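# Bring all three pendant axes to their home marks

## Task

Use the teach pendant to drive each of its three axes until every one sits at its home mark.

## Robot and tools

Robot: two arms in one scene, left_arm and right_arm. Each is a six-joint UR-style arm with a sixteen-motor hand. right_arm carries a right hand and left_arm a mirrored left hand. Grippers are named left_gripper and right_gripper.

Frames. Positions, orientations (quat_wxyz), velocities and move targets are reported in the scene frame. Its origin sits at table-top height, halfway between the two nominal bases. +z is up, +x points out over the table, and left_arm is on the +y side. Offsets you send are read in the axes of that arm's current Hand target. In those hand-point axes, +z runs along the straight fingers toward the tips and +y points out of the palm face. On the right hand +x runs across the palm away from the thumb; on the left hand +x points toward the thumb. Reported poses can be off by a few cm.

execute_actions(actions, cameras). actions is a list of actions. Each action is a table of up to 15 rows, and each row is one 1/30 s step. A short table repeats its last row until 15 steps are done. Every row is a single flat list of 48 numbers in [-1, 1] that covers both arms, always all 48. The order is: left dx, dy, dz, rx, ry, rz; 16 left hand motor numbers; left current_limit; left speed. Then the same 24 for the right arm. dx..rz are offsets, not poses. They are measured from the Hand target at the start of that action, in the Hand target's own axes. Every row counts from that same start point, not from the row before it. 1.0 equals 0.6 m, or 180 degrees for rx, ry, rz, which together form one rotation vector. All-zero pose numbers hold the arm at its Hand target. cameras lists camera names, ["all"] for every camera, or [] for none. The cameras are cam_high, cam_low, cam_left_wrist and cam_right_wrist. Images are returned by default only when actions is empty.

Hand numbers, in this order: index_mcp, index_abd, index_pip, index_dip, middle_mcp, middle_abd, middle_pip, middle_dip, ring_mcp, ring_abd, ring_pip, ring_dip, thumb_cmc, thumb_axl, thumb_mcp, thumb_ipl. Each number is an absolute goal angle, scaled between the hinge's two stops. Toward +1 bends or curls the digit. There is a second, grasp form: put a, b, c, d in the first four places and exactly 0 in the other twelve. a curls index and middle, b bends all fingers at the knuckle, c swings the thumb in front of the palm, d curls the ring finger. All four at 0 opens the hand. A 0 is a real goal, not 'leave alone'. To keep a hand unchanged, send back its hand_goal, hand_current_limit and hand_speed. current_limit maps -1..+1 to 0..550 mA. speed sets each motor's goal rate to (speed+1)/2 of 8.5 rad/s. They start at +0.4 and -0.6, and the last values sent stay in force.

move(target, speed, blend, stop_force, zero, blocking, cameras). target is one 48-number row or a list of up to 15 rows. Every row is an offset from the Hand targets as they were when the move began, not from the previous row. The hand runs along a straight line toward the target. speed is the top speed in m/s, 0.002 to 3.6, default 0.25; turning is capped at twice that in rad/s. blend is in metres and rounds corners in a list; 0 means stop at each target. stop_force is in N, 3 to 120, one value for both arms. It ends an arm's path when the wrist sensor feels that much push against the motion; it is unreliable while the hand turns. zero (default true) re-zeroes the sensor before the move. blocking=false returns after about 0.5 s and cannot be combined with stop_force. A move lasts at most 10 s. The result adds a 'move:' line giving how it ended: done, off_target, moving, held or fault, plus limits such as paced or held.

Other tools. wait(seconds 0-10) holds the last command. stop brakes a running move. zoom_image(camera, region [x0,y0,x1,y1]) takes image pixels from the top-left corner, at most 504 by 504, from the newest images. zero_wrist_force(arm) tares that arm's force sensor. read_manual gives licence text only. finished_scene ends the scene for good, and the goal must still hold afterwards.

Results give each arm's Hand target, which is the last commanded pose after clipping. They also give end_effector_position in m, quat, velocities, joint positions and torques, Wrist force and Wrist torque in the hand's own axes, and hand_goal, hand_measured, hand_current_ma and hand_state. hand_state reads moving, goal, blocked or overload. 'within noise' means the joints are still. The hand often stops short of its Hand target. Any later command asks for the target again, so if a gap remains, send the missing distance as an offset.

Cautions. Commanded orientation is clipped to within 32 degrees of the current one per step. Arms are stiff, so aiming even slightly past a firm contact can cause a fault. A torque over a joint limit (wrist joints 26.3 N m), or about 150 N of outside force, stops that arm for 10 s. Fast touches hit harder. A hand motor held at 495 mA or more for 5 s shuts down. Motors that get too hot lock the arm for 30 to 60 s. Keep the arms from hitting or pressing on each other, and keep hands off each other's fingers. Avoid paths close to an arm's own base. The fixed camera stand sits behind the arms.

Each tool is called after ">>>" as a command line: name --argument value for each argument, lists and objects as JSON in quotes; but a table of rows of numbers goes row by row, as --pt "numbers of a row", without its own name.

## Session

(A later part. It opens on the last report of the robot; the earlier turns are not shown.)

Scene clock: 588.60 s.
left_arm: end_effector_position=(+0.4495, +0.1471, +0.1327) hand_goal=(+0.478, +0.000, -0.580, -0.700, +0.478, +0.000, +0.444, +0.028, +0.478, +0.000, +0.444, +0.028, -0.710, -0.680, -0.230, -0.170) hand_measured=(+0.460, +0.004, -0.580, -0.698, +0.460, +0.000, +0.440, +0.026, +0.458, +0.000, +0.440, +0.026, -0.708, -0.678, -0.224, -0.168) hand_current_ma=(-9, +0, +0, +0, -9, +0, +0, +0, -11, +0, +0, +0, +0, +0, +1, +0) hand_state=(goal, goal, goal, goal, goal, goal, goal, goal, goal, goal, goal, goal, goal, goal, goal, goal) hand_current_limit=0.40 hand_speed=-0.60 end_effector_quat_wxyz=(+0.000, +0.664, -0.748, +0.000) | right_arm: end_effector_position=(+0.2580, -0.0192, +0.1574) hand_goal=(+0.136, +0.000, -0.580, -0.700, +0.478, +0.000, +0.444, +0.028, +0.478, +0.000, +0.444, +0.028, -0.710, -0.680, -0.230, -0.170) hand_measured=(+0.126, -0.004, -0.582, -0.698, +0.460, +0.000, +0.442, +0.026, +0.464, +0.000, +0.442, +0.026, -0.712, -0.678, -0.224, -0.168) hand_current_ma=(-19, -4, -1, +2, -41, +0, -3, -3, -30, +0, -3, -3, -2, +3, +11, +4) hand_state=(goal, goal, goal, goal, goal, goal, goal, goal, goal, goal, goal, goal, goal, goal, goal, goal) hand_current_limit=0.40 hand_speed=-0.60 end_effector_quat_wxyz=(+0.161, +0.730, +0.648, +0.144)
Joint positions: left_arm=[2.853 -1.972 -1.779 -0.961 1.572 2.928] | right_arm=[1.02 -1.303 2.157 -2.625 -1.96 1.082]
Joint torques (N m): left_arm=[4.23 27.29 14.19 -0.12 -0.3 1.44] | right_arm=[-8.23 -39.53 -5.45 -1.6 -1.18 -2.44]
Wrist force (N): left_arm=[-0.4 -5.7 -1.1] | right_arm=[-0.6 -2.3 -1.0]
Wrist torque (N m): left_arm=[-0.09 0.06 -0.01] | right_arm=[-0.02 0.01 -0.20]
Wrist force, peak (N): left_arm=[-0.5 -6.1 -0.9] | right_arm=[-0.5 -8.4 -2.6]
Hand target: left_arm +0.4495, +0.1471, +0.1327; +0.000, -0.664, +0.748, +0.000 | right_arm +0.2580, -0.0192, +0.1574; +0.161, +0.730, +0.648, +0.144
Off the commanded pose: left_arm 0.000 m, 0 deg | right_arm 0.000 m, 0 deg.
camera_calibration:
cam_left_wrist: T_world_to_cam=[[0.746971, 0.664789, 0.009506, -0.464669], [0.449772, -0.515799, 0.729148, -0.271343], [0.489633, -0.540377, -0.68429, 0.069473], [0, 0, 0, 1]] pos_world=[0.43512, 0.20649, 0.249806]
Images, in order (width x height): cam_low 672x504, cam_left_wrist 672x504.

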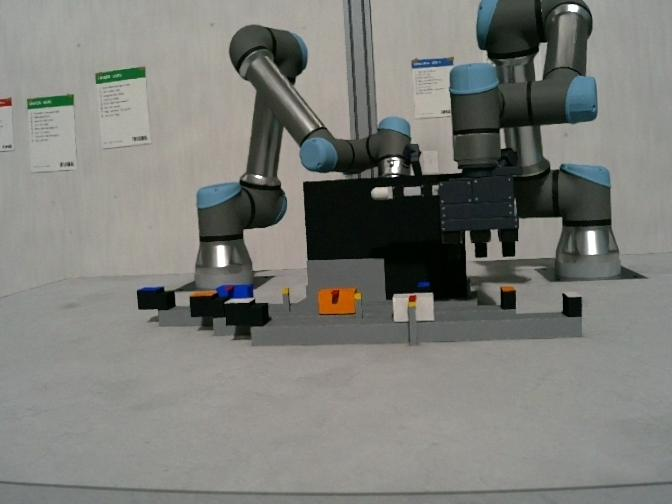

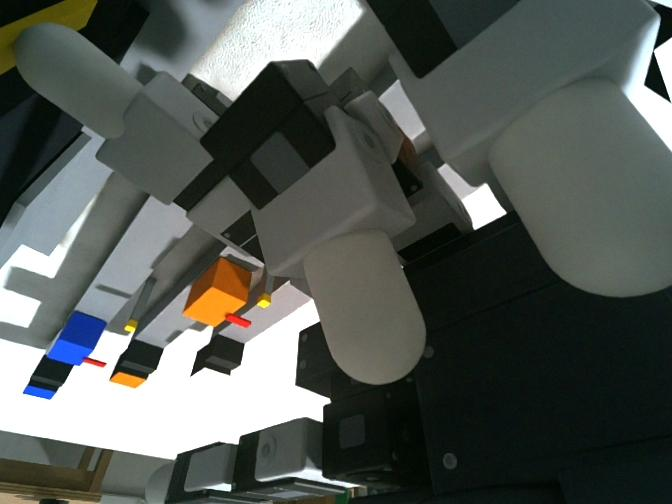

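>>> move --target '[0,0,0,0,0,0, 0.479,0.001,-0.58,-0.70,0.479,0,0.445,0.029,0.479,0,0.445,0.029,-0.71,-0.68,-0.23,-0.17, 0.4,-0.6, 0,0.00226,0.00105,0,0,0, 0.137,0.001,-0.58,-0.70,0.479,0,0.445,0.029,0.479,0,0.445,0.029,-0.71,-0.68,-0.23,-0.17, 0.4,-0.6]' --speed 0.02

>>> wait --seconds 5.4

>>> move --target '[0,0,0,0,0,0, 0.479,0.001,-0.58,-0.70,0.479,0,0.445,0.029,0.479,0,0.445,0.029,-0.71,-0.68,-0.23,-0.17, 0.4,-0.6, 0,-0.00226,-0.00105,0,0,0, 0.137,0.001,-0.58,-0.70,0.479,0,0.445,0.029,0.479,0,0.445,0.029,-0.71,-0.68,-0.23,-0.17, 0.4,-0.6]' --speed 0.02 --cameras '["cam_low", "cam_left_wrist", "cam_high"]'

>>> zoom_image --camera "cam_low" --region '[300, 280, 380, 330]'

>>> zoom_image --camera "cam_left_wrist" --region '[200, 240, 320, 360]'

>>> zoom_image --camera "cam_high" --region '[280, 230, 340, 290]'

Scene clock: 598.87 s.
left_arm: end_effector_position=(+0.4495, +0.1471, +0.1327) hand_goal=(+0.478, +0.000, -0.580, -0.700, +0.478, +0.000, +0.444, +0.028, +0.478, +0.000, +0.444, +0.028, -0.710, -0.680, -0.230, -0.170) hand_measured=(+0.460, +0.004, -0.580, -0.698, +0.460, +0.000, +0.440, +0.026, +0.458, +0.000, +0.440, +0.026, -0.708, -0.678, -0.224, -0.168) hand_current_ma=(-9, +0, +0, +0, -9, +0, +0, +0, -11, +0, +0, +0, +0, +0, +1, +0) hand_state=(goal, goal, goal, goal, goal, goal, goal, goal, goal, goal, goal, goal, goal, goal, goal, goal) hand_current_limit=0.40 hand_speed=-0.60 end_effector_quat_wxyz=(+0.000, +0.664, -0.748, +0.000) | right_arm: end_effector_position=(+0.2595, -0.0194, +0.1574) hand_goal=(+0.136, +0.000, -0.580, -0.700, +0.478, +0.000, +0.444, +0.028, +0.478, +0.000, +0.444, +0.028, -0.710, -0.680, -0.230, -0.170) hand_measured=(+0.126, -0.002, -0.582, -0.698, +0.460, +0.000, +0.442, +0.026, +0.464, +0.000, +0.442, +0.026, -0.712, -0.678, -0.224, -0.168) hand_current_ma=(-19, -3, -1, +2, -41, +0, -3, -3, -30, +0, -3, -3, -2, +3, +11, +4) hand_state=(goal, goal, goal, goal, goal, goal, goal, goal, goal, goal, goal, goal, goal, goal, goal, goal) hand_current_limit=0.40 hand_speed=-0.60 end_effector_quat_wxyz=(+0.161, +0.730, +0.648, +0.144)
Joint positions: left_arm=[2.853 -1.972 -1.779 -0.961 1.572 2.928] | right_arm=[1.017 -1.302 2.156 -2.626 -1.959 1.079]
Joint torques (N m): left_arm=[3.96 28.11 12.81 -0.06 -0.15 1.39] | right_arm=[-5.07 -23.42 -27.13 -4.88 -0.53 -2.28]
Wrist force (N): left_arm=[-1.3 -5.2 0.5] | right_arm=[-0.8 -8.2 -2.9]
Wrist torque (N m): left_arm=[-0.06 0.14 -0.05] | right_arm=[-0.05 -0.02 -0.07]
Wrist force, peak (N): left_arm=[-0.6 -6.1 -1.1] | right_arm=[-0.6 -7.9 -3.6]
Hand target: left_arm +0.4495, +0.1471, +0.1327; +0.000, -0.664, +0.748, +0.000 | right_arm +0.2595, -0.0194, +0.1574; +0.161, +0.730, +0.648, +0.144
Off the commanded pose: left_arm 0.000 m, 0 deg | right_arm 0.000 m, 0 deg.
move: done

Scene clock: 604.27 s.
left_arm: end_effector_position=(+0.4495, +0.1471, +0.1327) hand_goal=(+0.478, +0.000, -0.580, -0.700, +0.478, +0.000, +0.444, +0.028, +0.478, +0.000, +0.444, +0.028, -0.710, -0.680, -0.230, -0.170) hand_measured=(+0.460, +0.004, -0.580, -0.698, +0.460, +0.000, +0.440, +0.026, +0.458, +0.000, +0.440, +0.026, -0.708, -0.678, -0.224, -0.168) hand_current_ma=(-9, +0, +0, +0, -9, +0, +0, +0, -11, +0, +0, +0, +0, +0, +1, +0) hand_state=(goal, goal, goal, goal, goal, goal, goal, goal, goal, goal, goal, goal, goal, goal, goal, goal) hand_current_limit=0.40 hand_speed=-0.60 end_effector_quat_wxyz=(+0.000, +0.664, -0.748, +0.000) | right_arm: end_effector_position=(+0.2595, -0.0194, +0.1574) hand_goal=(+0.136, +0.000, -0.580, -0.700, +0.478, +0.000, +0.444, +0.028, +0.478, +0.000, +0.444, +0.028, -0.710, -0.680, -0.230, -0.170) hand_measured=(+0.126, -0.002, -0.582, -0.698, +0.460, +0.000, +0.442, +0.026, +0.464, +0.000, +0.442, +0.026, -0.712, -0.678, -0.224, -0.168) hand_current_ma=(-19, -3, -1, +2, -41, +0, -3, -3, -30, +0, -3, -3, -2, +3, +11, +4) hand_state=(goal, goal, goal, goal, goal, goal, goal, goal, goal, goal, goal, goal, goal, goal, goal, goal) hand_current_limit=0.40 hand_speed=-0.60 end_effector_quat_wxyz=(+0.161, +0.730, +0.648, +0.144)
Joint positions: left_arm=[2.853 -1.972 -1.779 -0.961 1.572 2.928] | right_arm=[1.017 -1.302 2.156 -2.626 -1.959 1.079]
Joint torques (N m): left_arm=[4.09 28.47 13.6 -0.14 -0.21 1.44] | right_arm=[1.26 -24.25 -27.69 -1.56 -2.59 2.06]
Wrist force (N): left_arm=[-0.9 -5.6 0.2] | right_arm=[-0.8 -8.1 -2.9]
Wrist torque (N m): left_arm=[-0.10 0.09 -0.01] | right_arm=[-0.07 -0.04 -0.08]
Wrist force, peak (N): left_arm=[-1.0 -6.2 -0.8] | right_arm=[-0.7 -8.5 -2.8]
Hand target: left_arm +0.4495, +0.1471, +0.1327; +0.000, -0.664, +0.748, +0.000 | right_arm +0.2595, -0.0194, +0.1574; +0.161, +0.730, +0.648, +0.144
Off the commanded pose: left_arm 0.000 m, 0 deg | right_arm 0.000 m, 0 deg.
wait: 5.40 s; at rest by 0.17 s

Scene clock: 604.97 s.
left_arm: end_effector_position=(+0.4495, +0.1471, +0.1327) hand_goal=(+0.478, +0.000, -0.580, -0.700, +0.478, +0.000, +0.444, +0.028, +0.478, +0.000, +0.444, +0.028, -0.710, -0.680, -0.230, -0.170) hand_measured=(+0.460, +0.004, -0.580, -0.698, +0.460, +0.000, +0.440, +0.026, +0.458, +0.000, +0.440, +0.026, -0.708, -0.678, -0.224, -0.168) hand_current_ma=(-9, +0, +0, +0, -9, +0, +0, +0, -11, +0, +0, +0, +0, +0, +1, +0) hand_state=(goal, goal, goal, goal, goal, goal, goal, goal, goal, goal, goal, goal, goal, goal, goal, goal) hand_current_limit=0.40 hand_speed=-0.60 end_effector_quat_wxyz=(+0.000, +0.664, -0.748, +0.000) | right_arm: end_effector_position=(+0.2580, -0.0192, +0.1574) hand_goal=(+0.136, +0.000, -0.580, -0.700, +0.478, +0.000, +0.444, +0.028, +0.478, +0.000, +0.444, +0.028, -0.710, -0.680, -0.230, -0.170) hand_measured=(+0.126, -0.004, -0.582, -0.698, +0.460, +0.000, +0.442, +0.026, +0.464, +0.000, +0.442, +0.026, -0.712, -0.678, -0.224, -0.168) hand_current_ma=(-19, -4, -1, +2, -41, +0, -3, -3, -30, +0, -3, -3, -2, +3, +11, +4) hand_state=(goal, goal, goal, goal, goal, goal, goal, goal, goal, goal, goal, goal, goal, goal, goal, goal) hand_current_limit=0.40 hand_speed=-0.60 end_effector_quat_wxyz=(+0.161, +0.730, +0.648, +0.144)
Joint positions: left_arm=[2.853 -1.972 -1.779 -0.961 1.572 2.928] | right_arm=[1.02 -1.303 2.157 -2.625 -1.96 1.082]
Joint torques (N m): left_arm=[3.65 28.55 13.99 -0.14 -0.04 1.46] | right_arm=[2.56 -39.04 -6.44 -0.83 -1.99 1.82]
Wrist force (N): left_arm=[-0.6 -5.7 -0.7] | right_arm=[-0.3 -2.3 -1.2]
Wrist torque (N m): left_arm=[-0.12 0.10 -0.02] | right_arm=[0.00 -0.03 -0.21]
Wrist force, peak (N): left_arm=[-1.0 -5.9 -0.2] | right_arm=[-0.6 -8.1 -2.6]
Hand target: left_arm +0.4495, +0.1471, +0.1327; +0.000, -0.664, +0.748, +0.000 | right_arm +0.2580, -0.0192, +0.1574; +0.161, +0.730, +0.648, +0.144
Off the commanded pose: left_arm 0.000 m, 0 deg | right_arm 0.000 m, 0 deg.
move: done
camera_calibration:
cam_left_wrist: T_world_to_cam=[[0.746971, 0.664789, 0.009506, -0.464669], [0.449772, -0.515799, 0.729148, -0.271343], [0.489633, -0.540377, -0.68429, 0.069473], [0, 0, 0, 1]] pos_world=[0.43512, 0.20649, 0.249806]
Images, in order (width x height): cam_high 672x504, cam_low 672x504, cam_left_wrist 672x504.

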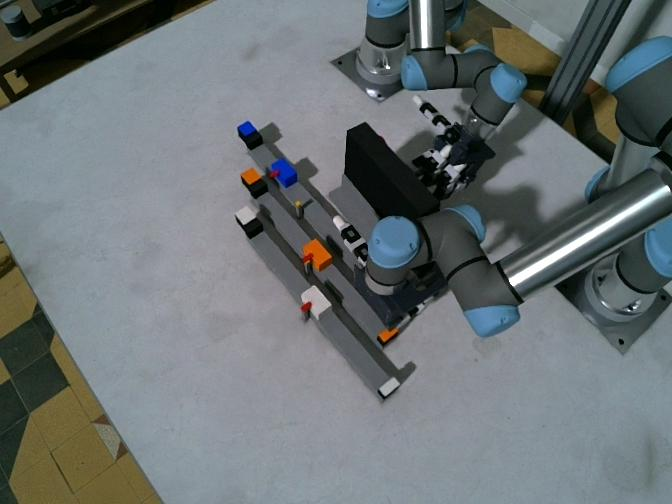

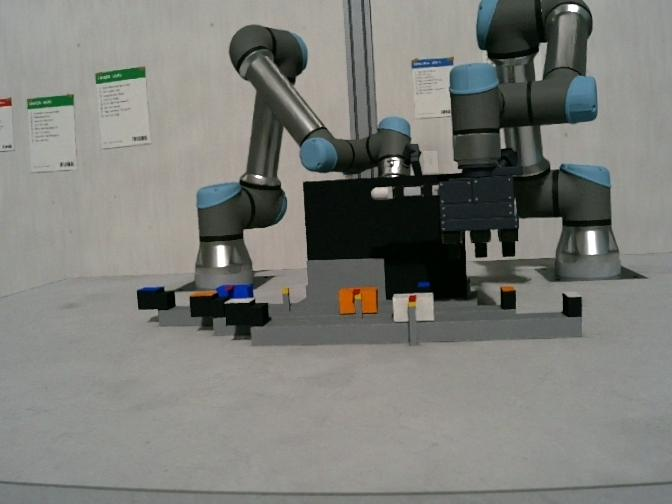

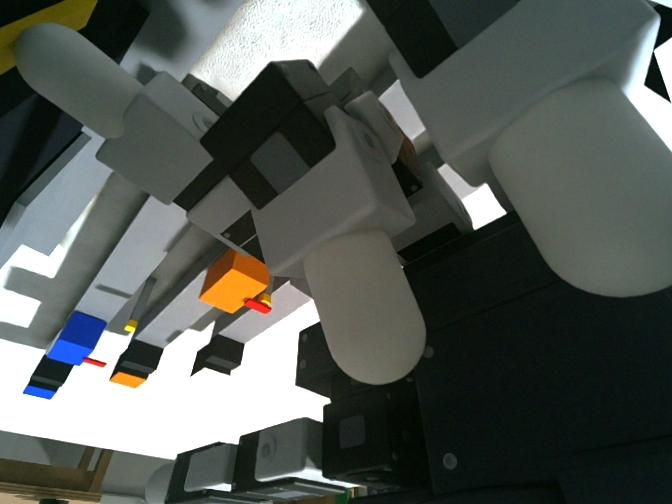

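Scaled by 6.300 from the camera's 672x504 image, which has a finer 960x720 frame.

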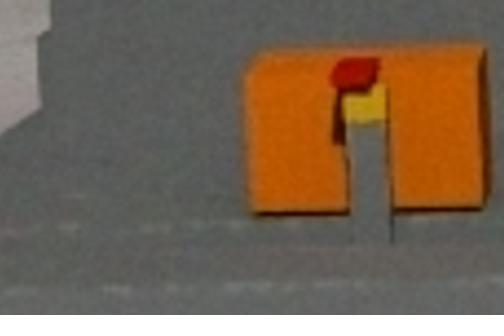

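Scaled by 4.200 from the camera's 672x504 image, which has a finer 960x720 frame.

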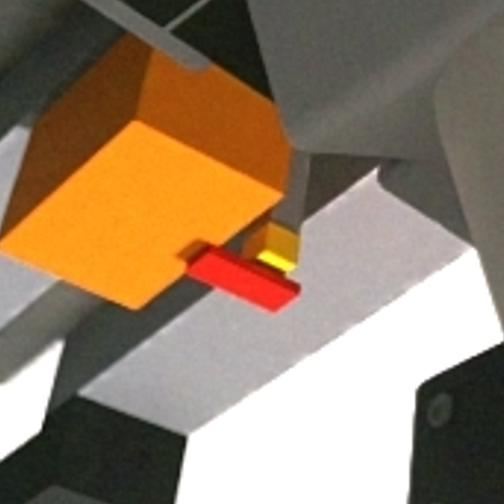

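Scaled by 8.400 from the camera's 672x504 image, which has a finer 960x720 frame.

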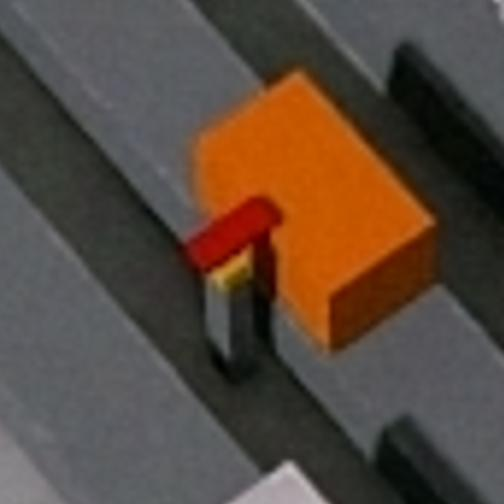

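>>> execute_actions --actions '[[[0,0,0,0,0,0, 0.479,0.001,-0.58,-0.70,0.479,0,0.445,0.029,0.479,0,0.445,0.029,-0.71,-0.68,-0.23,-0.17, 0.4,-0.6, 0,0.00113,0.00053,0,0,0, 0.137,0.001,-0.58,-0.70,0.479,0,0.445,0.029,0.479,0,0.445,0.029,-0.71,-0.68,-0.23,-0.17, 0.4,-0.6], [0,0,0,0,0,0, 0.479,0.001,-0.58,-0.70,0.479,0,0.445,0.029,0.479,0,0.445,0.029,-0.71,-0.68,-0.23,-0.17, 0.4,-0.6, 0,0.00226,0.00105,0,0,0, 0.137,0.001,-0.58,-0.70,0.479,0,0.445,0.029,0.479,0,0.445,0.029,-0.71,-0.68,-0.23,-0.17, 0.4,-0.6]], [[0,0,0,0,0,0, 0.479,0.001,-0.58,-0.70,0.479,0,0.445,0.029,0.479,0,0.445,0.029,-0.71,-0.68,-0.23,-0.17, 0.4,-0.6, 0,-0.00226,-0.00105,0,0,0, 0.137,0.001,-0.58,-0.70,0.479,0,0.445,0.029,0.479,0,0.445,0.029,-0.71,-0.68,-0.23,-0.17, 0.4,-0.6]]]' --cameras '["cam_low", "cam_left_wrist", "cam_high"]'

>>> zoom_image --camera "cam_low" --region '[335, 280, 385, 330]'

>>> zoom_image --camera "cam_left_wrist" --region '[200, 240, 320, 360]'

>>> zoom_image --camera "cam_high" --region '[285, 235, 335, 285]'

Scene clock: 612.33 s.
left_arm: end_effector_position=(+0.4495, +0.1471, +0.1327) hand_goal=(+0.478, +0.000, -0.580, -0.700, +0.478, +0.000, +0.444, +0.028, +0.478, +0.000, +0.444, +0.028, -0.710, -0.680, -0.230, -0.170) hand_measured=(+0.460, +0.004, -0.580, -0.698, +0.460, +0.000, +0.440, +0.026, +0.458, +0.000, +0.440, +0.026, -0.708, -0.678, -0.224, -0.168) hand_current_ma=(-9, +0, +0, +0, -9, +0, +0, +0, -11, +0, +0, +0, +0, +0, +1, +0) hand_state=(goal, goal, goal, goal, goal, goal, goal, goal, goal, goal, goal, goal, goal, goal, goal, goal) hand_current_limit=0.40 hand_speed=-0.60 end_effector_quat_wxyz=(+0.000, +0.664, -0.748, +0.000) | right_arm: end_effector_position=(+0.2580, -0.0192, +0.1574) hand_goal=(+0.136, +0.000, -0.580, -0.700, +0.478, +0.000, +0.444, +0.028, +0.478, +0.000, +0.444, +0.028, -0.710, -0.680, -0.230, -0.170) hand_measured=(+0.126, -0.004, -0.582, -0.698, +0.460, +0.000, +0.442, +0.026, +0.464, +0.000, +0.442, +0.026, -0.712, -0.678, -0.224, -0.168) hand_current_ma=(-19, -4, -1, +2, -41, +0, -3, -3, -30, +0, -3, -3, -2, +3, +11, +4) hand_state=(goal, goal, goal, goal, goal, goal, goal, goal, goal, goal, goal, goal, goal, goal, goal, goal) hand_current_limit=0.40 hand_speed=-0.60 end_effector_quat_wxyz=(+0.161, +0.730, +0.648, +0.144)
Joint positions: left_arm=[2.853 -1.972 -1.779 -0.961 1.572 2.928] | right_arm=[1.02 -1.303 2.157 -2.625 -1.96 1.082]
Joint torques (N m): left_arm=[4.21 28.31 12.88 0.01 0.09 1.36] | right_arm=[-8.7 -40.36 -4.4 -4.04 0.1 -2.47]
Wrist force (N): left_arm=[-0.6 -5.4 0.5] | right_arm=[-0.4 -2.8 -1.0]
Wrist torque (N m): left_arm=[-0.11 0.08 -0.01] | right_arm=[-0.08 -0.01 -0.20]
Wrist force, peak (N): left_arm=[-0.5 -6.0 -1.2] | right_arm=[-0.6 -8.9 -2.8]
Hand target: left_arm +0.4495, +0.1471, +0.1327; +0.000, -0.664, +0.748, +0.000 | right_arm +0.2580, -0.0192, +0.1574; +0.161, +0.730, +0.648, +0.144
Off the commanded pose: left_arm 0.000 m, 0 deg | right_arm 0.000 m, 0 deg.
camera_calibration:
cam_left_wrist: T_world_to_cam=[[0.746971, 0.664789, 0.009506, -0.464669], [0.449772, -0.515799, 0.729148, -0.271343], [0.489633, -0.540377, -0.68429, 0.069473], [0, 0, 0, 1]] pos_world=[0.43512, 0.20649, 0.249806]
Images, in order (width x height): cam_high 672x504, cam_low 672x504, cam_left_wrist 672x504.

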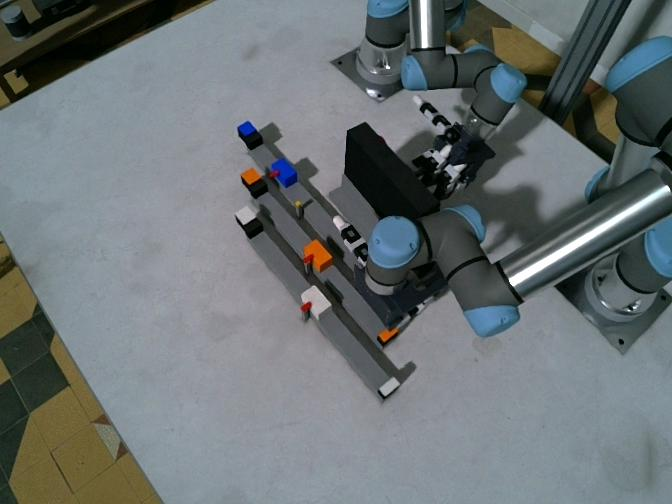

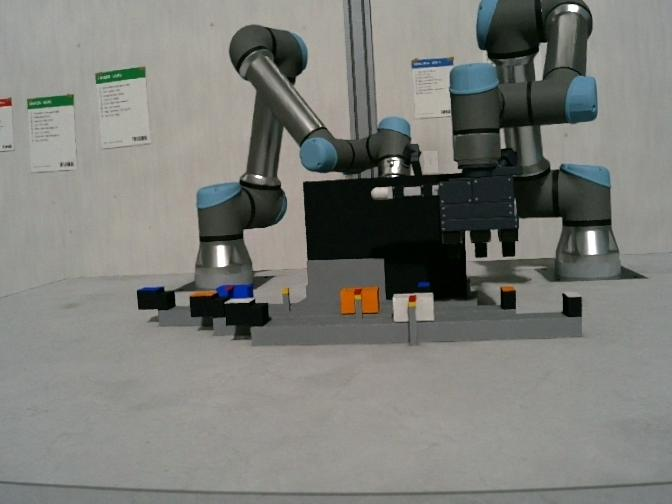

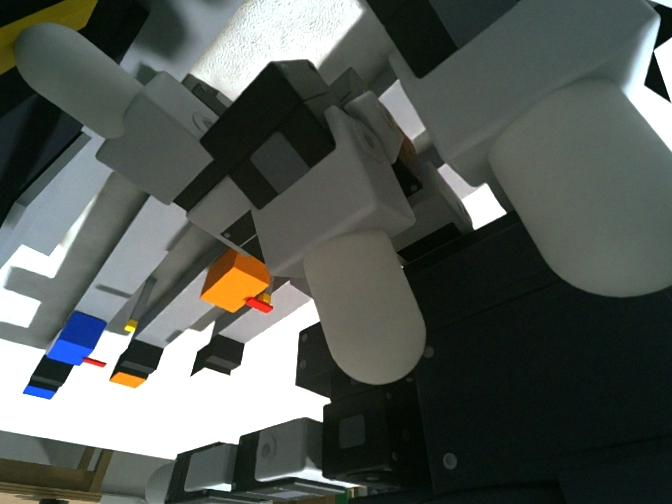

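Scaled by 10.080 from the camera's 672x504 image, which has a finer 960x720 frame.

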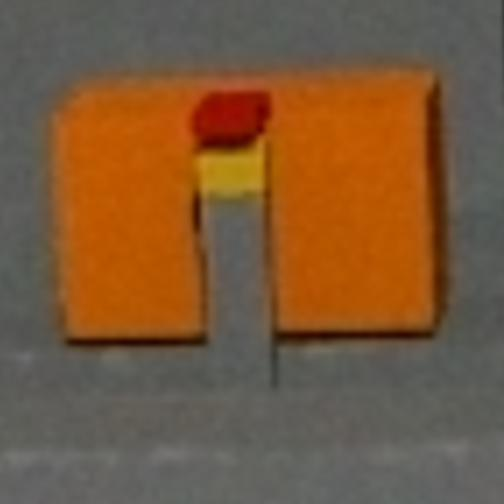

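Scaled by 4.200 from the camera's 672x504 image, which has a finer 960x720 frame.

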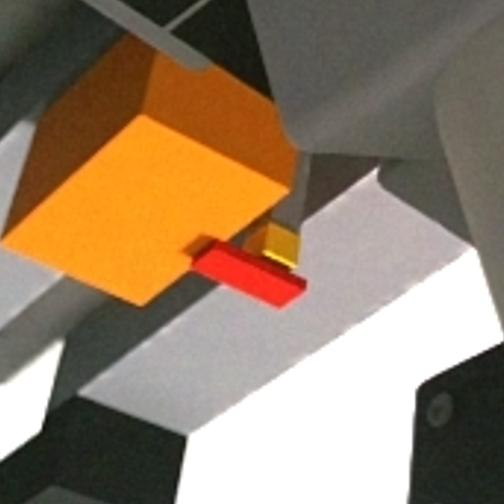

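Scaled by 10.080 from the camera's 672x504 image, which has a finer 960x720 frame.

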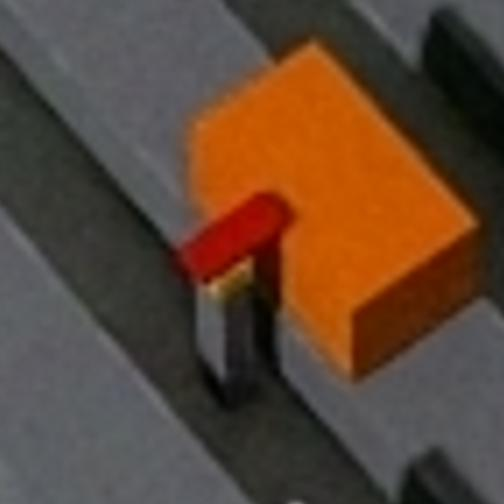

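>>> execute_actions --actions '[[[0,0,0,0,0,0, 0.479,0.001,-0.58,-0.70,0.479,0,0.445,0.029,0.479,0,0.445,0.029,-0.71,-0.68,-0.23,-0.17, 0.4,-0.6, 0,0.00113,0.00053,0,0,0, 0.137,0.001,-0.58,-0.70,0.479,0,0.445,0.029,0.479,0,0.445,0.029,-0.71,-0.68,-0.23,-0.17, 0.4,-0.6], [0,0,0,0,0,0, 0.479,0.001,-0.58,-0.70,0.479,0,0.445,0.029,0.479,0,0.445,0.029,-0.71,-0.68,-0.23,-0.17, 0.4,-0.6, 0,0.00226,0.00105,0,0,0, 0.137,0.001,-0.58,-0.70,0.479,0,0.445,0.029,0.479,0,0.445,0.029,-0.71,-0.68,-0.23,-0.17, 0.4,-0.6], [0,0,0,0,0,0, 0.479,0.001,-0.58,-0.70,0.479,0,0.445,0.029,0.479,0,0.445,0.029,-0.71,-0.68,-0.23,-0.17, 0.4,-0.6, 0,0.00226,0.00105,0,0,0, 0.137,0.001,-0.58,-0.70,0.479,0,0.445,0.029,0.479,0,0.445,0.029,-0.71,-0.68,-0.23,-0.17, 0.4,-0.6], [0,0,0,0,0,0, 0.479,0.001,-0.58,-0.70,0.479,0,0.445,0.029,0.479,0,0.445,0.029,-0.71,-0.68,-0.23,-0.17, 0.4,-0.6, 0,0.00226,0.00105,0,0,0, 0.137,0.001,-0.58,-0.70,0.479,0,0.445,0.029,0.479,0,0.445,0.029,-0.71,-0.68,-0.23,-0.17, 0.4,-0.6], [0,0,0,0,0,0, 0.479,0.001,-0.58,-0.70,0.479,0,0.445,0.029,0.479,0,0.445,0.029,-0.71,-0.68,-0.23,-0.17, 0.4,-0.6, 0,0.00226,0.00105,0,0,0, 0.137,0.001,-0.58,-0.70,0.479,0,0.445,0.029,0.479,0,0.445,0.029,-0.71,-0.68,-0.23,-0.17, 0.4,-0.6], [0,0,0,0,0,0, 0.479,0.001,-0.58,-0.70,0.479,0,0.445,0.029,0.479,0,0.445,0.029,-0.71,-0.68,-0.23,-0.17, 0.4,-0.6, 0,0.00226,0.00105,0,0,0, 0.137,0.001,-0.58,-0.70,0.479,0,0.445,0.029,0.479,0,0.445,0.029,-0.71,-0.68,-0.23,-0.17, 0.4,-0.6], [0,0,0,0,0,0, 0.479,0.001,-0.58,-0.70,0.479,0,0.445,0.029,0.479,0,0.445,0.029,-0.71,-0.68,-0.23,-0.17, 0.4,-0.6, 0,0,0,0,0,0, 0.137,0.001,-0.58,-0.70,0.479,0,0.445,0.029,0.479,0,0.445,0.029,-0.71,-0.68,-0.23,-0.17, 0.4,-0.6]]]' --cameras '["cam_low", "cam_left_wrist", "cam_high"]'

>>> zoom_image --camera "cam_low" --region '[335, 280, 385, 330]'

>>> zoom_image --camera "cam_left_wrist" --region '[200, 240, 320, 360]'

>>> zoom_image --camera "cam_high" --region '[285, 235, 335, 285]'

Scene clock: 627.60 s.
left_arm: end_effector_position=(+0.4495, +0.1471, +0.1327) hand_goal=(+0.478, +0.000, -0.580, -0.700, +0.478, +0.000, +0.444, +0.028, +0.478, +0.000, +0.444, +0.028, -0.710, -0.680, -0.230, -0.170) hand_measured=(+0.460, +0.004, -0.580, -0.698, +0.460, +0.000, +0.440, +0.026, +0.458, +0.000, +0.440, +0.026, -0.708, -0.678, -0.224, -0.168) hand_current_ma=(-9, +0, +0, +0, -9, +0, +0, +0, -11, +0, +0, +0, +0, +0, +1, +0) hand_state=(goal, goal, goal, goal, goal, goal, goal, goal, goal, goal, goal, goal, goal, goal, goal, goal) hand_current_limit=0.40 hand_speed=-0.60 end_effector_quat_wxyz=(+0.000, +0.664, -0.748, +0.000) | right_arm: end_effector_position=(+0.2580, -0.0192, +0.1574) hand_goal=(+0.136, +0.000, -0.580, -0.700, +0.478, +0.000, +0.444, +0.028, +0.478, +0.000, +0.444, +0.028, -0.710, -0.680, -0.230, -0.170) hand_measured=(+0.126, -0.004, -0.582, -0.698, +0.460, +0.000, +0.442, +0.026, +0.464, +0.000, +0.442, +0.026, -0.712, -0.678, -0.224, -0.168) hand_current_ma=(-19, -4, -1, +2, -41, +0, -3, -3, -30, +0, -3, -3, -2, +3, +11, +4) hand_state=(goal, goal, goal, goal, goal, goal, goal, goal, goal, goal, goal, goal, goal, goal, goal, goal) hand_current_limit=0.40 hand_speed=-0.60 end_effector_quat_wxyz=(+0.161, +0.730, +0.648, +0.144)
Joint positions: left_arm=[2.853 -1.972 -1.779 -0.961 1.572 2.928] | right_arm=[1.02 -1.303 2.157 -2.625 -1.96 1.082]
Joint torques (N m): left_arm=[4.24 28.75 13.1 -0.05 0.13 1.38] | right_arm=[-5.64 -39.42 -6.24 -1.62 -1.46 -2.31]
Wrist force (N): left_arm=[-0.8 -5.7 0.1] | right_arm=[-0.4 -2.5 -1.0]
Wrist torque (N m): left_arm=[-0.12 0.10 -0.02] | right_arm=[-0.03 -0.01 -0.21]
Wrist force, peak (N): left_arm=[-0.6 -6.1 -0.8] | right_arm=[-0.5 -8.2 -3.2]
Hand target: left_arm +0.4495, +0.1471, +0.1327; +0.000, -0.664, +0.748, +0.000 | right_arm +0.2580, -0.0192, +0.1574; +0.161, +0.730, +0.648, +0.144
Off the commanded pose: left_arm 0.000 m, 0 deg | right_arm 0.000 m, 0 deg.
camera_calibration:
cam_left_wrist: T_world_to_cam=[[0.746971, 0.664789, 0.009506, -0.464669], [0.449772, -0.515799, 0.729148, -0.271343], [0.489633, -0.540377, -0.68429, 0.069473], [0, 0, 0, 1]] pos_world=[0.43512, 0.20649, 0.249806]
Images, in order (width x height): cam_high 672x504, cam_low 672x504, cam_left_wrist 672x504.

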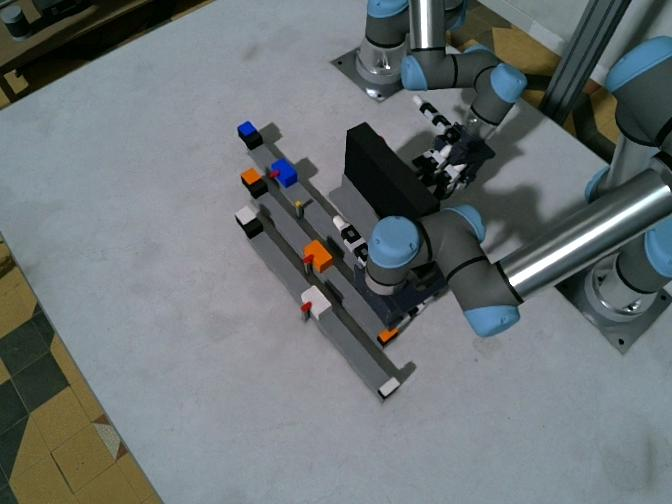

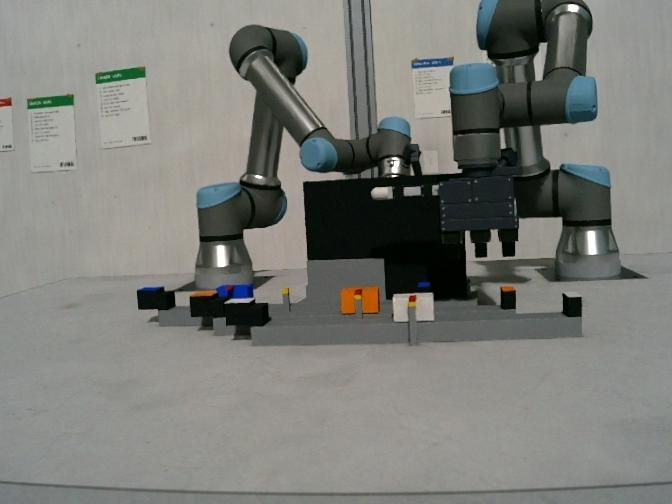

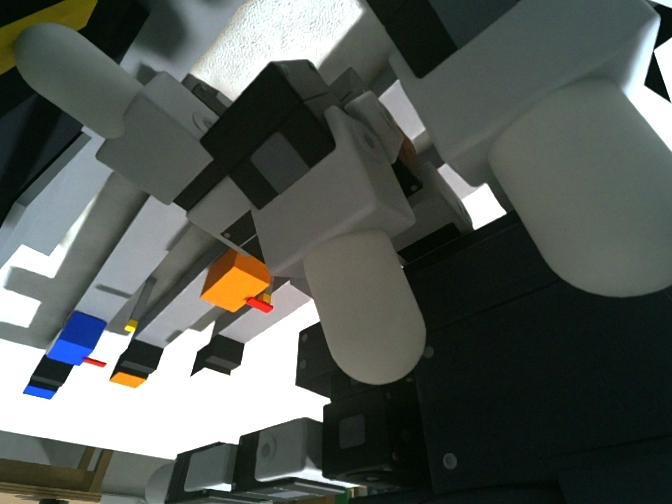

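Scaled by 10.080 from the camera's 672x504 image, which has a finer 960x720 frame.

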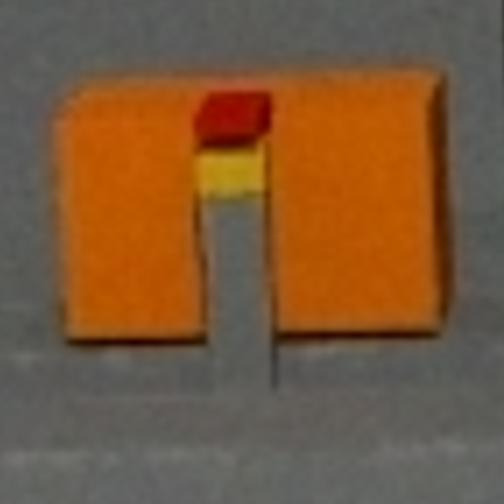

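Scaled by 4.200 from the camera's 672x504 image, which has a finer 960x720 frame.

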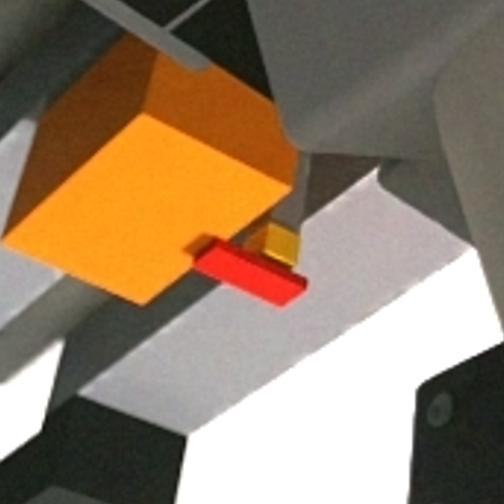

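Scaled by 10.080 from the camera's 672x504 image, which has a finer 960x720 frame.

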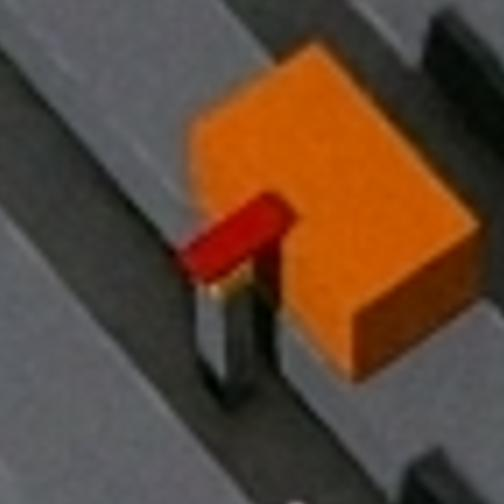

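>>> move --pt "0 0 0 0 0 0 0.479 0.001 -0.58 -0.70 0.479 0 0.445 0.029 0.479 0 0.445 0.029 -0.71 -0.68 -0.23 -0.17 0.4 -0.6 0 -0.0227 -0.0106 0 0 0 0.137 0.001 -0.58 -0.70 0.479 0 0.445 0.029 0.479 0 0.445 0.029 -0.71 -0.68 -0.23 -0.17 0.4 -0.6" --pt "0 0 0 0 0 0 0.479 0.001 -0.58 -0.70 0.479 0 0.445 0.029 0.479 0 0.445 0.029 -0.71 -0.68 -0.23 -0.17 0.4 -0.6 0.0657 -0.0512 0.0498 0 0 0 0.137 0.001 -0.58 -0.70 0.479 0 0.445 0.029 0.479 0 0.445 0.029 -0.71 -0.68 -0.23 -0.17 0.4 -0.6" --speed 0.08 --blend '[0.004, 0]'

>>> move --target '[0,0,0,0,0,0, 0.479,0.001,-0.58,-0.70,0.479,0,0.445,0.029,0.479,0,0.445,0.029,-0.71,-0.68,-0.23,-0.17, 0.4,-0.6, 0,0.0317,0.0148,0,0,0, 0.137,0.001,-0.58,-0.70,0.479,0,0.445,0.029,0.479,0,0.445,0.029,-0.71,-0.68,-0.23,-0.17, 0.4,-0.6]' --speed 0.01 --stop_force 5

>>> move --pt "0 0 0 0 0 0 0.479 0.001 -0.58 -0.70 0.479 0 0.445 0.029 0.479 0 0.445 0.029 -0.71 -0.68 -0.23 -0.17 0.4 -0.6 0 -0.0302 -0.0141 0 0 0 0.137 0.001 -0.58 -0.70 0.479 0 0.445 0.029 0.479 0 0.445 0.029 -0.71 -0.68 -0.23 -0.17 0.4 -0.6" --pt "0 0 0 0 0 0 0.479 0.001 -0.58 -0.70 0.479 0 0.445 0.029 0.479 0 0.445 0.029 -0.71 -0.68 -0.23 -0.17 0.4 -0.6 0.1 -0.0067 -0.1047 0 0 0 0.137 0.001 -0.58 -0.70 0.479 0 0.445 0.029 0.479 0 0.445 0.029 -0.71 -0.68 -0.23 -0.17 0.4 -0.6" --speed 0.1 --blend '[0.004, 0]' --cameras '["cam_right_wrist"]'

>>> zoom_image --camera "cam_right_wrist" --region '[440, 0, 672, 220]'

Scene clock: 639.07 s.
left_arm: end_effector_position=(+0.4495, +0.1471, +0.1327) hand_goal=(+0.478, +0.000, -0.580, -0.700, +0.478, +0.000, +0.444, +0.028, +0.478, +0.000, +0.444, +0.028, -0.710, -0.680, -0.230, -0.170) hand_measured=(+0.460, +0.004, -0.580, -0.698, +0.460, +0.000, +0.440, +0.026, +0.458, +0.000, +0.440, +0.026, -0.708, -0.678, -0.224, -0.168) hand_current_ma=(-9, +0, +0, +0, -9, +0, +0, +0, -11, +0, +0, +0, +0, +0, +1, +0) hand_state=(goal, goal, goal, goal, goal, goal, goal, goal, goal, goal, goal, goal, goal, goal, goal, goal) hand_current_limit=0.40 hand_speed=-0.60 end_effector_quat_wxyz=(+0.000, +0.664, -0.748, +0.000) | right_arm: end_effector_position=(+0.2475, +0.0218, +0.1174) hand_goal=(+0.136, +0.000, -0.580, -0.700, +0.478, +0.000, +0.444, +0.028, +0.478, +0.000, +0.444, +0.028, -0.710, -0.680, -0.230, -0.170) hand_measured=(+0.126, -0.004, -0.582, -0.698, +0.460, +0.000, +0.442, +0.026, +0.464, +0.000, +0.442, +0.026, -0.712, -0.678, -0.224, -0.168) hand_current_ma=(-19, -4, -1, +2, -40, +0, -3, -3, -30, +0, -3, -3, -2, +3, +11, +4) hand_state=(goal, goal, goal, goal, goal, goal, goal, goal, goal, goal, goal, goal, goal, goal, goal, goal) hand_current_limit=0.40 hand_speed=-0.60 end_effector_quat_wxyz=(+0.161, +0.730, +0.648, +0.144)
Joint positions: left_arm=[2.853 -1.972 -1.779 -0.961 1.572 2.928] | right_arm=[1.082 -1.157 2.079 -2.668 -1.971 1.147]
Joint torques (N m): left_arm=[4.46 28.79 12.91 0.01 0.04 1.37] | right_arm=[-8.63 -34.1 -4.47 -0.61 -0.94 -2.52]
Wrist force (N): left_arm=[-0.6 -5.8 -0.8] | right_arm=[-0.2 -2.3 -1.1]
Wrist torque (N m): left_arm=[-0.11 0.09 -0.02] | right_arm=[-0.02 0.01 -0.16]
Wrist force, peak (N): left_arm=[-0.7 -6.3 -0.8] | right_arm=[-1.0 -3.1 -1.8]
Hand target: left_arm +0.4495, +0.1471, +0.1327; +0.000, -0.664, +0.748, +0.000 | right_arm +0.2475, +0.0217, +0.1174; +0.161, +0.730, +0.648, +0.144
Off the commanded pose: left_arm 0.000 m, 0 deg | right_arm 0.000 m, 0 deg.
move: done

Scene clock: 641.77 s.
left_arm: end_effector_position=(+0.4495, +0.1471, +0.1327) hand_goal=(+0.478, +0.000, -0.580, -0.700, +0.478, +0.000, +0.444, +0.028, +0.478, +0.000, +0.444, +0.028, -0.710, -0.680, -0.230, -0.170) hand_measured=(+0.460, +0.004, -0.580, -0.698, +0.460, +0.000, +0.440, +0.026, +0.458, +0.000, +0.440, +0.026, -0.708, -0.678, -0.224, -0.168) hand_current_ma=(-9, +0, +0, +0, -9, +0, +0, +0, -11, +0, +0, +0, +0, +0, +1, +0) hand_state=(goal, goal, goal, goal, goal, goal, goal, goal, goal, goal, goal, goal, goal, goal, goal, goal) hand_current_limit=0.40 hand_speed=-0.60 end_effector_quat_wxyz=(+0.000, +0.664, -0.748, +0.000) | right_arm: end_effector_position=(+0.2634, +0.0198, +0.1173) hand_goal=(+0.136, +0.000, -0.580, -0.700, +0.478, +0.000, +0.444, +0.028, +0.478, +0.000, +0.444, +0.028, -0.710, -0.680, -0.230, -0.170) hand_measured=(+0.126, -0.004, -0.582, -0.698, +0.460, +0.000, +0.442, +0.026, +0.464, +0.000, +0.442, +0.026, -0.712, -0.678, -0.224, -0.168) hand_current_ma=(-19, -4, -1, +2, -40, +0, -3, -3, -30, +0, -3, -3, -2, +3, +11, +4) hand_state=(goal, goal, goal, goal, goal, goal, goal, goal, goal, goal, goal, goal, goal, goal, goal, goal) hand_current_limit=0.40 hand_speed=-0.60 end_effector_quat_wxyz=(+0.161, +0.730, +0.648, +0.144)
Joint positions: left_arm=[2.853 -1.972 -1.779 -0.961 1.572 2.928] | right_arm=[1.052 -1.15 2.073 -2.68 -1.966 1.116]
Joint torques (N m): left_arm=[4.46 29.72 12.92 0.22 0.17 1.42] | right_arm=[5.92 -45.84 -5.48 -1.11 -2.88 2.02]
Wrist force (N): left_arm=[-0.9 -5.8 0.6] | right_arm=[-0.2 -6.8 -2.4]
Wrist torque (N m): left_arm=[-0.15 0.11 -0.02] | right_arm=[-0.04 -0.04 -0.11]
Wrist force, peak (N): left_arm=[-0.7 -6.2 -0.8] | right_arm=[-0.2 -7.9 -2.8]
Hand target: left_arm +0.4495, +0.1471, +0.1327; +0.000, -0.664, +0.748, +0.000 | right_arm +0.2634, +0.0198, +0.1173; +0.161, +0.730, +0.648, +0.144 (not the last commanded pose)
Off the commanded pose: left_arm 0.000 m, 0 deg | right_arm 0.005 m, 0 deg.
move: contact (right_arm)

Scene clock: 643.23 s.
left_arm: end_effector_position=(+0.4495, +0.1471, +0.1327) hand_goal=(+0.478, +0.000, -0.580, -0.700, +0.478, +0.000, +0.444, +0.028, +0.478, +0.000, +0.444, +0.028, -0.710, -0.680, -0.230, -0.170) hand_measured=(+0.460, +0.004, -0.580, -0.698, +0.460, +0.000, +0.440, +0.026, +0.458, +0.000, +0.440, +0.026, -0.708, -0.678, -0.224, -0.168) hand_current_ma=(-9, +0, +0, +0, -9, +0, +0, +0, -11, +0, +0, +0, +0, +0, +1, +0) hand_state=(goal, goal, goal, goal, goal, goal, goal, goal, goal, goal, goal, goal, goal, goal, goal, goal) hand_current_limit=0.40 hand_speed=-0.60 end_effector_quat_wxyz=(+0.000, +0.664, -0.748, +0.000) | right_arm: end_effector_position=(+0.2406, +0.0830, +0.1725) hand_goal=(+0.136, +0.000, -0.580, -0.700, +0.478, +0.000, +0.444, +0.028, +0.478, +0.000, +0.444, +0.028, -0.710, -0.680, -0.230, -0.170) hand_measured=(+0.126, -0.004, -0.582, -0.698, +0.460, +0.000, +0.442, +0.026, +0.464, +0.000, +0.442, +0.026, -0.712, -0.678, -0.224, -0.168) hand_current_ma=(-19, -3, -1, +2, -40, +0, -3, -3, -30, +0, -3, -3, -2, +3, +11, +4) hand_state=(goal, goal, goal, goal, goal, goal, goal, goal, goal, goal, goal, goal, goal, goal, goal, goal) hand_current_limit=0.40 hand_speed=-0.60 end_effector_quat_wxyz=(+0.161, +0.730, +0.648, +0.144)
Joint positions: left_arm=[2.853 -1.972 -1.779 -0.961 1.572 2.928] | right_arm=[1.145 -1.161 1.87 -2.427 -1.982 1.216]
Joint torques (N m): left_arm=[4.77 28.81 13.18 0.11 0.14 1.43] | right_arm=[-8.97 -46.95 -15.82 -2.82 -0.06 -2.37]
Wrist force (N): left_arm=[-0.9 -5.8 0.1] | right_arm=[-0.2 -2.5 -0.6]
Wrist torque (N m): left_arm=[-0.13 0.09 -0.01] | right_arm=[-0.07 -0.02 -0.12]
Wrist force, peak (N): left_arm=[-0.5 -6.1 -0.8] | right_arm=[-0.3 -5.8 -3.7]
Hand target: left_arm +0.4495, +0.1471, +0.1327; +0.000, -0.664, +0.748, +0.000 | right_arm +0.2406, +0.0829, +0.1726; +0.161, +0.730, +0.648, +0.144
Off the commanded pose: left_arm 0.000 m, 0 deg | right_arm 0.000 m, 0 deg.
move: done
camera_calibration:
cam_right_wrist: T_world_to_cam=[[0.487115, -0.831401, 0.267379, -0.0586967], [-0.816632, -0.325093, 0.476893, 0.0886275], [-0.309566, -0.450652, -0.837306, 0.378461], [0, 0, 0, 1]] pos_world=[0.218127, 0.150566, 0.290316]
Images, in order (width x height): cam_right_wrist 672x504.

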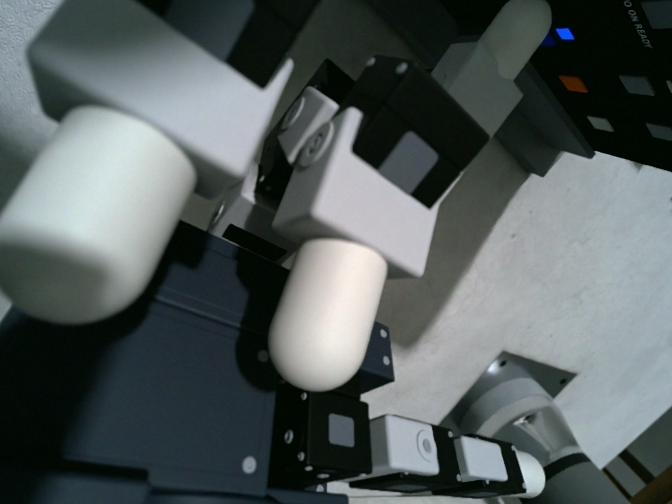

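Scaled by 2.172 from the camera's 672x504 image, which has a finer 960x720 frame.

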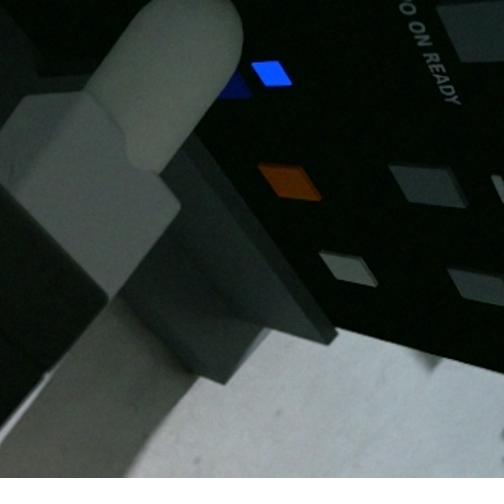

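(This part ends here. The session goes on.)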